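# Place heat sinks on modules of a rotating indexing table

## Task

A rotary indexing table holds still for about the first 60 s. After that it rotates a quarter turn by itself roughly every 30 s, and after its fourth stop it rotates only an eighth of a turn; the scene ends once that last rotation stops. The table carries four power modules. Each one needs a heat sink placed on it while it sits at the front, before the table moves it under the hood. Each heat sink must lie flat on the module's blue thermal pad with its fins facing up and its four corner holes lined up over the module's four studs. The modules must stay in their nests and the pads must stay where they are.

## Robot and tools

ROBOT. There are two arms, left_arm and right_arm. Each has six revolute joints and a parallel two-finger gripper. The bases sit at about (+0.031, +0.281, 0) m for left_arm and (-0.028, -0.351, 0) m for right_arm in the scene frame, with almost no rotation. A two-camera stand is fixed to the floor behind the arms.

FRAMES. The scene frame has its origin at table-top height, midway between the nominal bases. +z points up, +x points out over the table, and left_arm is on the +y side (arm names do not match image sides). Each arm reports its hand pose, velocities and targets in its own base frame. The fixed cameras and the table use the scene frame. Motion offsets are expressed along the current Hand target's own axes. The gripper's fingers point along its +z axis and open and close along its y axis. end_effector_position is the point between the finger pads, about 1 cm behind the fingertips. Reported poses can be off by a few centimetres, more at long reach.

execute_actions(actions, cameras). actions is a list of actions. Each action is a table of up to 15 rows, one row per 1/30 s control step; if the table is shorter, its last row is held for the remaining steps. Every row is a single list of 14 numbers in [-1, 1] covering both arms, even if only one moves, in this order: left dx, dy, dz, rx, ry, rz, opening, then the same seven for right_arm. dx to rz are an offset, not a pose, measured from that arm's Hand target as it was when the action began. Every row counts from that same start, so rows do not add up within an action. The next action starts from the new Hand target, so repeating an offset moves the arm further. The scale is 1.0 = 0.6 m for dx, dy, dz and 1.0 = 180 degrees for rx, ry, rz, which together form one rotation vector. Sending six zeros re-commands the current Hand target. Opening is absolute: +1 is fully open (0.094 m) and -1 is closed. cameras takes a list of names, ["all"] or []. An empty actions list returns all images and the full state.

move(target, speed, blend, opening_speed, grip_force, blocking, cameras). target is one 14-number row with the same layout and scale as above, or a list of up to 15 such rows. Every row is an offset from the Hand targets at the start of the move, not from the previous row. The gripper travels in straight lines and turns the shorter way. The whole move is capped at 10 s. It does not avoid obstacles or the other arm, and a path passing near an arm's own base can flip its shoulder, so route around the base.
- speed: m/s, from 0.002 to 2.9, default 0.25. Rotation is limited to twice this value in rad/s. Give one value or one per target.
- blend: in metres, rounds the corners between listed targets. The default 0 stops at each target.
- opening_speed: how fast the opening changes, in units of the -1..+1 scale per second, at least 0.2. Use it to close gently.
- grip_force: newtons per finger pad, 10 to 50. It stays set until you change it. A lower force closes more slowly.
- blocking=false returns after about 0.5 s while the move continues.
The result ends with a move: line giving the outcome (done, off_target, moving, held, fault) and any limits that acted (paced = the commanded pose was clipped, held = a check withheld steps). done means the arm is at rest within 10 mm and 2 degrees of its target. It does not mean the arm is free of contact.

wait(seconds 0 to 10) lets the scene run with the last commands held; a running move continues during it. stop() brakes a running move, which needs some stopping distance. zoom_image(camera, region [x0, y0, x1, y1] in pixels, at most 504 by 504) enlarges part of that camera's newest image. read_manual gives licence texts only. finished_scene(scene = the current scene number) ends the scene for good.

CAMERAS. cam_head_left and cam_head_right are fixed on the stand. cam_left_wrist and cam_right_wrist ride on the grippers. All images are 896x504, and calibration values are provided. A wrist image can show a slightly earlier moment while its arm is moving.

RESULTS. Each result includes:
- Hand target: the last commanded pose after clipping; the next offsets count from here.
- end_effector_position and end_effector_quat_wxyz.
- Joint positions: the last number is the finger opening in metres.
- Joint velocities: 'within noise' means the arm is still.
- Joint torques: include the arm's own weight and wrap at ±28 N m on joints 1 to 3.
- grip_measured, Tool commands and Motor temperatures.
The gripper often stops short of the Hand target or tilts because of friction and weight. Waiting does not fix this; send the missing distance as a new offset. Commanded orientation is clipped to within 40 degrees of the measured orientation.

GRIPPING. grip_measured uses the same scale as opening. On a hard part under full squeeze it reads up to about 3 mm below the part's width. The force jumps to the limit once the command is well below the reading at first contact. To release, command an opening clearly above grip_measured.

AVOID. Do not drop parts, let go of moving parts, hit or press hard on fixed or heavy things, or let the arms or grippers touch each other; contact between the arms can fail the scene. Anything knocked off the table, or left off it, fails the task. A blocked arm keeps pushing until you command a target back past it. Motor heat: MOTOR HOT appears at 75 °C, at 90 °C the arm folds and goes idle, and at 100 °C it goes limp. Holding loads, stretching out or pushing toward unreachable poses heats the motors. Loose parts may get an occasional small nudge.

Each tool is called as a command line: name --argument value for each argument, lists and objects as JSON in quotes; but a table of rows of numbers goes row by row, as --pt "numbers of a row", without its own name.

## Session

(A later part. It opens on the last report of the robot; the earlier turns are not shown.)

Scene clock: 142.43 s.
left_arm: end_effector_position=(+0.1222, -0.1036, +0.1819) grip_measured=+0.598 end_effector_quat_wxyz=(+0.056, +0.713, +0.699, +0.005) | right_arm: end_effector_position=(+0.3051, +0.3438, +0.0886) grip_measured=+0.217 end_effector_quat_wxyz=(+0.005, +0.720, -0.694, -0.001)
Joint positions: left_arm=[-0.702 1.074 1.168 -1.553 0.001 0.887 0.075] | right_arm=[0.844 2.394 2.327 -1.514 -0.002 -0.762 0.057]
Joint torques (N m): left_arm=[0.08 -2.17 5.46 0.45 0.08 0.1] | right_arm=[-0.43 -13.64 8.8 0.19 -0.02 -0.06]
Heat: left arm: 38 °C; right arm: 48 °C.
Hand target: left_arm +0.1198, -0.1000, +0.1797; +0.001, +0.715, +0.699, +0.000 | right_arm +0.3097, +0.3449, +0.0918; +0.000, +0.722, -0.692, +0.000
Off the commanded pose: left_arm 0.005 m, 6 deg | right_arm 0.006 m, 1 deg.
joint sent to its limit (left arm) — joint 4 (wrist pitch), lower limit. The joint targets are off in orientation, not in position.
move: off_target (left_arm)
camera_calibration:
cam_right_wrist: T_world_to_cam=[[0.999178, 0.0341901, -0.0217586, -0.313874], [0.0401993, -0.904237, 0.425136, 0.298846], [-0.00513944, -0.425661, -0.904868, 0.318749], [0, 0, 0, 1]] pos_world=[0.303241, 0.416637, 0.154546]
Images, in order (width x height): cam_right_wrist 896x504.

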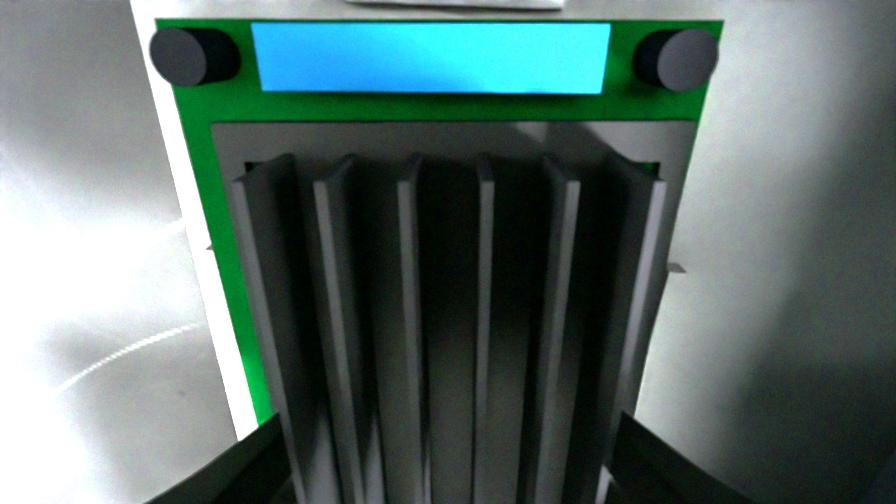

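move --pt "0 0 0 0 0 0 0.6 -0.0096 0.01 0.02 0 0 0.0067 0.15" --speed 0.08 --cameras '["cam_right_wrist"]'

Scene clock: 143.83 s.
left_arm: end_effector_position=(+0.1222, -0.1036, +0.1819) grip_measured=+0.598 end_effector_quat_wxyz=(+0.056, +0.713, +0.699, +0.005) | right_arm: end_effector_position=(+0.3060, +0.3461, +0.0863) grip_measured=+0.217 end_effector_quat_wxyz=(+0.001, +0.715, -0.699, -0.001)
Joint positions: left_arm=[-0.702 1.074 1.168 -1.553 0.001 0.887 0.075] | right_arm=[0.846 2.394 2.318 -1.497 -0.002 -0.748 0.057]
Joint torques (N m): left_arm=[0.08 -2.11 5.38 0.47 0.08 0.1] | right_arm=[0.72 -14.67 4.14 0.55 -0.05 0.18]
Heat: left arm: 37 °C; right arm: 48 °C.
Hand target: left_arm +0.1198, -0.1000, +0.1797; +0.001, +0.715, +0.699, +0.000 | right_arm +0.3035, +0.3503, +0.0798; +0.000, +0.715, -0.699, +0.000
Off the commanded pose: left_arm 0.005 m, 6 deg | right_arm 0.008 m, 0 deg.
joint sent to its limit (left arm) — joint 4 (wrist pitch), lower limit. The joint targets are off in orientation, not in position.
move: off_target (left_arm)
camera_calibration:
cam_right_wrist: T_world_to_cam=[[0.999613, 0.0225509, -0.0162852, -0.311476], [0.0273064, -0.907131, 0.419962, 0.307257], [-0.00530224, -0.420244, -0.907396, 0.316013], [0, 0, 0, 1]] pos_world=[0.304641, 0.41855, 0.15264]
Images, in order (width x height): cam_right_wrist 896x504.

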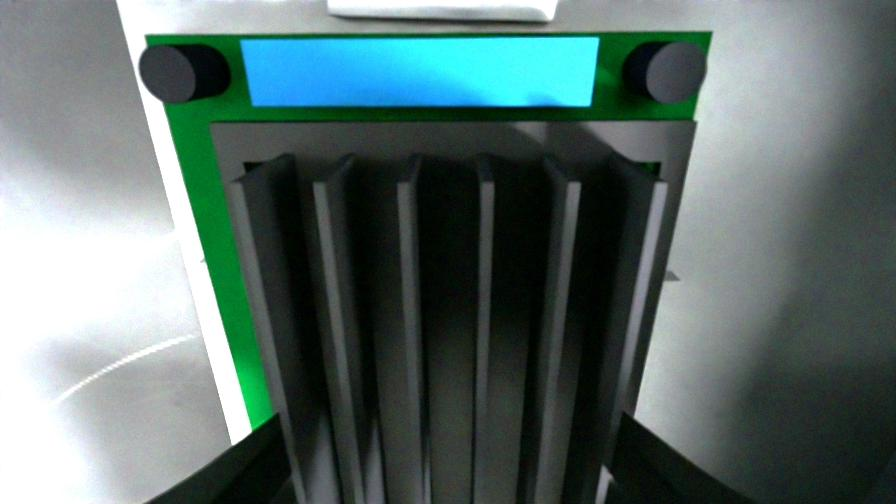

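move --pt "0 0 0 0 0 0 0.6 0.0143 0.0143 -0.0383 0 0 0 0.15" --speed 0.08 --cameras '["cam_right_wrist"]'

Scene clock: 145.13 s.
left_arm: end_effector_position=(+0.1222, -0.1036, +0.1819) grip_measured=+0.598 end_effector_quat_wxyz=(+0.056, +0.713, +0.699, +0.005) | right_arm: end_effector_position=(+0.3049, +0.3455, +0.0870) grip_measured=+0.217 end_effector_quat_wxyz=(+0.001, +0.714, -0.700, -0.001)
Joint positions: left_arm=[-0.702 1.074 1.168 -1.553 0.001 0.887 0.075] | right_arm=[0.847 2.389 2.311 -1.497 -0.002 -0.744 0.057]
Joint torques (N m): left_arm=[0.1 -2.13 5.37 0.48 0.08 0.1] | right_arm=[0.8 -19.47 4.46 0.08 -0.03 0.14]
Heat: left arm: 37 °C; right arm: 48 °C.
Hand target: left_arm +0.1198, -0.1000, +0.1797; +0.001, +0.715, +0.699, +0.000 | right_arm +0.2951, +0.3416, +0.1028; +0.000, +0.715, -0.699, +0.000
Off the commanded pose: left_arm 0.005 m, 6 deg | right_arm 0.019 m, 0 deg.
joint sent to its limit (left arm) — joint 4 (wrist pitch), lower limit. The joint targets are off in orientation, not in position.
move: off_target (left_arm, right_arm)
camera_calibration:
cam_right_wrist: T_world_to_cam=[[0.999674, 0.0190326, -0.0170306, -0.309188], [0.0244326, -0.906888, 0.420663, 0.307149], [-0.0074385, -0.420942, -0.907057, 0.317194], [0, 0, 0, 1]] pos_world=[0.303942, 0.417955, 0.153241]
Images, in order (width x height): cam_right_wrist 896x504.

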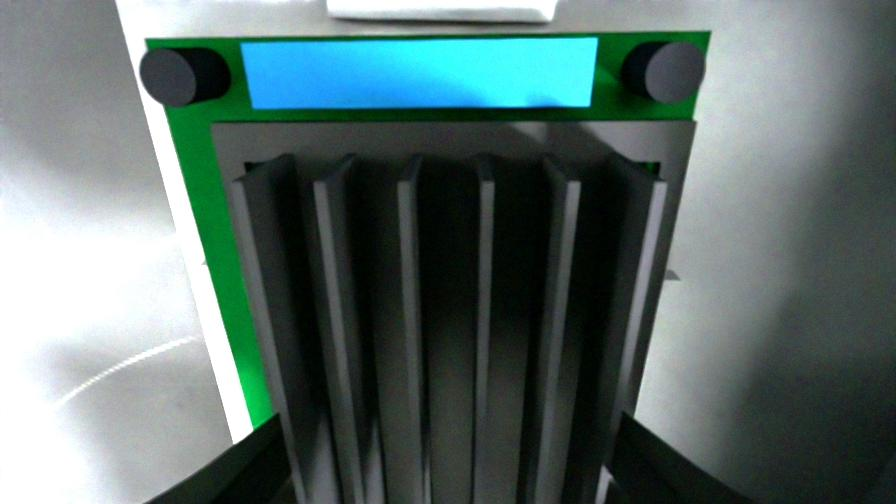

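move --pt "0 0 0 0 0 0 0.6 0.001 0.0065 -0.0147 0 0 0 0.15" --speed 0.08 --cameras '["cam_right_wrist"]'

Scene clock: 146.13 s.
left_arm: end_effector_position=(+0.1222, -0.1036, +0.1819) grip_measured=+0.598 end_effector_quat_wxyz=(+0.056, +0.713, +0.699, +0.005) | right_arm: end_effector_position=(+0.2991, +0.3440, +0.0879) grip_measured=+0.217 end_effector_quat_wxyz=(+0.011, +0.715, -0.699, +0.001)
Joint positions: left_arm=[-0.702 1.074 1.168 -1.553 0.001 0.887 0.075] | right_arm=[0.855 2.387 2.311 -1.517 0 -0.738 0.057]
Joint torques (N m): left_arm=[0.09 -2.11 5.35 0.47 0.09 0.1] | right_arm=[0.58 -20.22 5.81 -0.01 -0.05 0.12]
Heat: left arm: 37 °C; right arm: 49 °C.
Hand target: left_arm +0.1198, -0.1000, +0.1797; +0.001, +0.715, +0.699, +0.000 | right_arm +0.2913, +0.3410, +0.1117; +0.000, +0.715, -0.699, +0.000
Off the commanded pose: left_arm 0.005 m, 6 deg | right_arm 0.025 m, 1 deg.
joint sent to its limit (left arm) — joint 4 (wrist pitch), lower limit. The joint targets are off in orientation, not in position.
move: off_target (left_arm, right_arm)
camera_calibration:
cam_right_wrist: T_world_to_cam=[[0.999396, 0.0203252, -0.0281839, -0.30264], [0.0305469, -0.900503, 0.433776, 0.300413], [-0.0165631, -0.434374, -0.90058, 0.324117], [0, 0, 0, 1]] pos_world=[0.298649, 0.417462, 0.153052]
Images, in order (width x height): cam_right_wrist 896x504.

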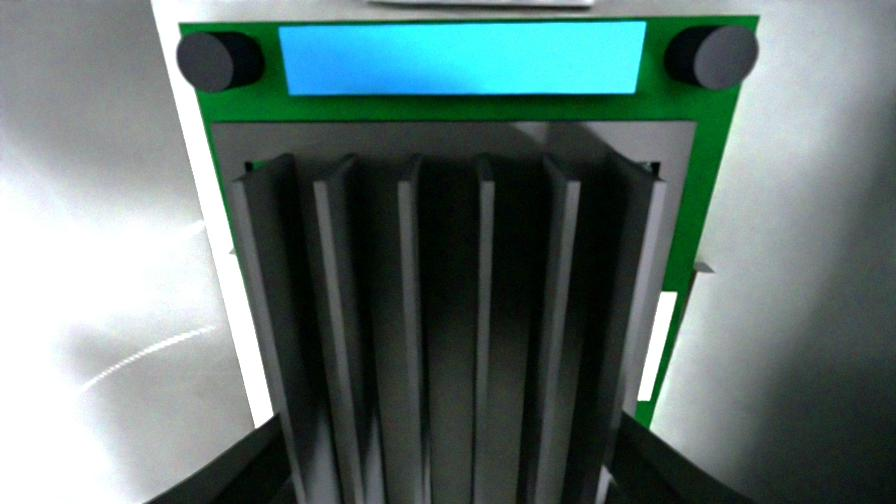

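move --pt "0 0 0 0 0 0 0.6 -0.0165 -0.0152 0.0583 0 0 -0.0013 0.15" --pt "0 0 0 0 0 0 0.6 -0.0072 -0.0255 0.0617 0 0 -0.0013 0.15" --pt "0 0 0 0 0 0 0.6 -0.014 -0.0182 0.0667 0 0 -0.0013 0.15" --speed 0.07 --blend '[0.002,0.002,0]' --cameras '["cam_right_wrist"]'

Scene clock: 147.73 s.
left_arm: end_effector_position=(+0.1222, -0.1036, +0.1819) grip_measured=+0.598 end_effector_quat_wxyz=(+0.056, +0.713, +0.699, +0.005) | right_arm: end_effector_position=(+0.3008, +0.3452, +0.0778) grip_measured=+0.217 end_effector_quat_wxyz=(+0.008, +0.715, -0.699, +0.001)
Joint positions: left_arm=[-0.702 1.074 1.168 -1.553 0.001 0.887 0.075] | right_arm=[0.855 2.382 2.264 -1.468 0.001 -0.738 0.057]
Joint torques (N m): left_arm=[0.09 -2.15 5.33 0.47 0.07 0.1] | right_arm=[0.23 -15.05 3.67 0.64 -0.06 0.03]
Heat: left arm: 37 °C; right arm: 50 °C.
Hand target: left_arm +0.1198, -0.1000, +0.1797; +0.001, +0.715, +0.699, +0.000 | right_arm +0.3020, +0.3496, +0.0716; +0.000, +0.716, -0.698, +0.000
Off the commanded pose: left_arm 0.005 m, 6 deg | right_arm 0.008 m, 1 deg.
joint sent to its limit (left arm) — joint 4 (wrist pitch), lower limit. The joint targets are off in orientation, not in position.
move: off_target (left_arm)
camera_calibration:
cam_right_wrist: T_world_to_cam=[[0.999518, 0.0200021, -0.0237588, -0.304972], [0.0283013, -0.901657, 0.431526, 0.307132], [-0.0127909, -0.43199, -0.901788, 0.313741], [0, 0, 0, 1]] pos_world=[0.300146, 0.418561, 0.143147]
Images, in order (width x height): cam_right_wrist 896x504.

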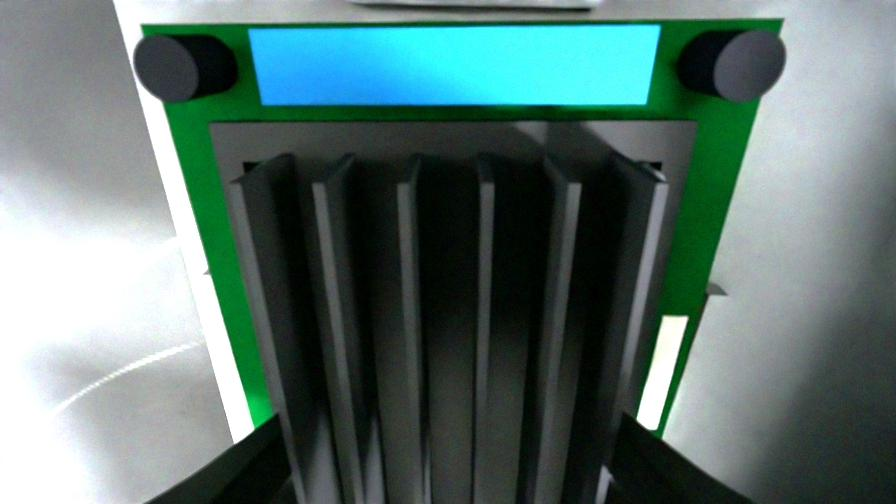

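zoom_image --camera "cam_right_wrist" --region '[220, 140, 290, 180]'

zoom_image --camera "cam_right_wrist" --region '[610, 140, 680, 180]'

Scaled by 7.200 from the camera's 896x504 image, which has a finer 1280x720 frame.

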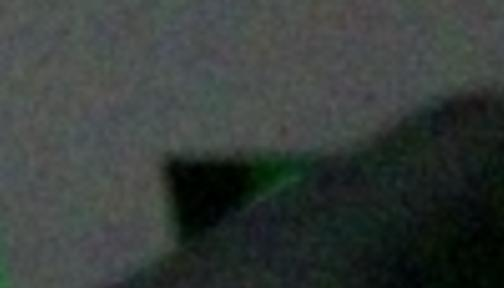

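Scaled by 7.200 from the camera's 896x504 image, which has a finer 1280x720 frame.

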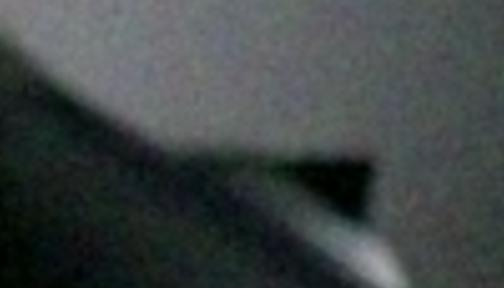

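move --pt "0 0 0 0 0 0 0.6 0 0 0.0165 0 0 0 0.15" --pt "0 0 0 0 0 0 0.6 0 0 0.0065 0 0 0 0.6" --pt "0 0 0 0 0 0 0.6 0 0 0.0065 0 0 0 0.6" --pt "0 0 0 0 0 0 0.6 0 0 -0.155 0 0 0 0.6" --speed '[0.05,0.05,0.05,0.15]' --cameras '["cam_right_wrist"]'

Scene clock: 151.03 s.
left_arm: end_effector_position=(+0.1222, -0.1036, +0.1819) grip_measured=+0.598 end_effector_quat_wxyz=(+0.056, +0.713, +0.699, +0.005) | right_arm: end_effector_position=(+0.3033, +0.3479, +0.1448) grip_measured=+0.597 end_effector_quat_wxyz=(-0.050, +0.714, -0.699, -0.002)
Joint positions: left_arm=[-0.702 1.074 1.168 -1.553 0.001 0.887 0.075] | right_arm=[0.855 2.317 2.417 -1.572 0.002 -0.738 0.075]
Joint torques (N m): left_arm=[0.12 -2.18 5.44 0.47 0.09 0.1] | right_arm=[0.21 -17.33 7.61 0.41 -0.09 0.02]
Heat: left arm: 37 °C; right arm: 50 °C.
Hand target: left_arm +0.1198, -0.1000, +0.1797; +0.001, +0.715, +0.699, +0.000 | right_arm +0.3019, +0.3496, +0.1646; +0.000, +0.716, -0.698, +0.000
Off the commanded pose: left_arm 0.005 m, 6 deg | right_arm 0.020 m, 6 deg.
joint sent to its limit (left arm) — joint 4 (wrist pitch), lower limit. The joint targets are off in orientation, not in position.
joint sent to its limit (right arm) — joint 4 (wrist pitch), lower limit. The joint targets are off in orientation, not in position.
move: off_target (left_arm, right_arm)
camera_calibration:
cam_right_wrist: T_world_to_cam=[[0.998331, 0.0185826, 0.054685, -0.316436], [-0.00192073, -0.935621, 0.353001, 0.312873], [0.0577241, -0.352517, -0.934024, 0.331043], [0, 0, 0, 1]] pos_world=[0.297399, 0.415309, 0.216061]
Images, in order (width x height): cam_right_wrist 896x504.

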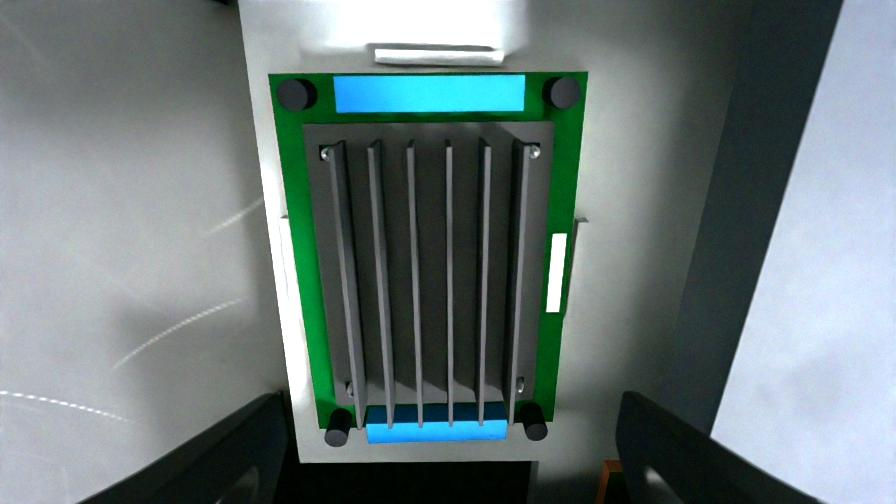

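move --pt "0 0 0 0 0 0 0.6 0 0 -0.067 0 0 0 0.6" --pt "0 0 0 0 0 0 0.6 0.533 0.049 -0.067 0 0 0 0.6" --speed 0.25 --blend '[0.02,0]'

wait --seconds 10 --cameras '[]'

wait --seconds 10 --cameras '[]'

Scene clock: 153.73 s.
left_arm: end_effector_position=(+0.1222, -0.1036, +0.1819) grip_measured=+0.598 end_effector_quat_wxyz=(+0.056, +0.713, +0.699, +0.005) | right_arm: end_effector_position=(+0.2862, +0.0301, +0.2020) grip_measured=+0.597 end_effector_quat_wxyz=(-0.016, +0.712, -0.702, +0.015)
Joint positions: left_arm=[-0.702 1.074 1.168 -1.553 0.001 0.887 0.075] | right_arm=[0.106 1.629 1.682 -1.579 0.002 -1.48 0.075]
Joint torques (N m): left_arm=[0.06 -2.17 5.38 0.46 0.07 0.11] | right_arm=[-0.14 -10.03 4.48 0.35 -0.11 -0.1]
Heat: left arm: 37 °C; right arm: 49 °C.
Hand target: left_arm +0.1198, -0.1000, +0.1797; +0.001, +0.715, +0.699, +0.000 | right_arm +0.2808, +0.0293, +0.2051; +0.000, +0.716, -0.698, +0.000
Off the commanded pose: left_arm 0.005 m, 6 deg | right_arm 0.006 m, 3 deg.
joint sent to its limit (left arm) — joint 4 (wrist pitch), lower limit. The joint targets are off in orientation, not in position.
joint sent to its limit (right arm) — joint 4 (wrist pitch), lower limit. The joint targets are off in orientation, not in position.
move: off_target (left_arm, right_arm)

Scene clock: 163.47 s.
left_arm: end_effector_position=(+0.1222, -0.1036, +0.1819) grip_measured=+0.598 end_effector_quat_wxyz=(+0.056, +0.713, +0.699, +0.005) | right_arm: end_effector_position=(+0.2862, +0.0301, +0.2020) grip_measured=+0.597 end_effector_quat_wxyz=(-0.016, +0.712, -0.701, +0.015)
Joint positions: left_arm=[-0.702 1.074 1.168 -1.553 0.001 0.887 0.075] | right_arm=[0.106 1.629 1.682 -1.579 0.002 -1.48 0.075]
Joint torques (N m): no reading
wait: 9.73 of 10 s (the scene ended); at rest by 0.17 s
No camera images: "cameras" was empty.
The task's run has ended: the event that ends the task has happened.

The task's run has ended: the event that ends the task has happened. Episode already finished.

finished_scene --scene 2

The scene is finished: the task was done.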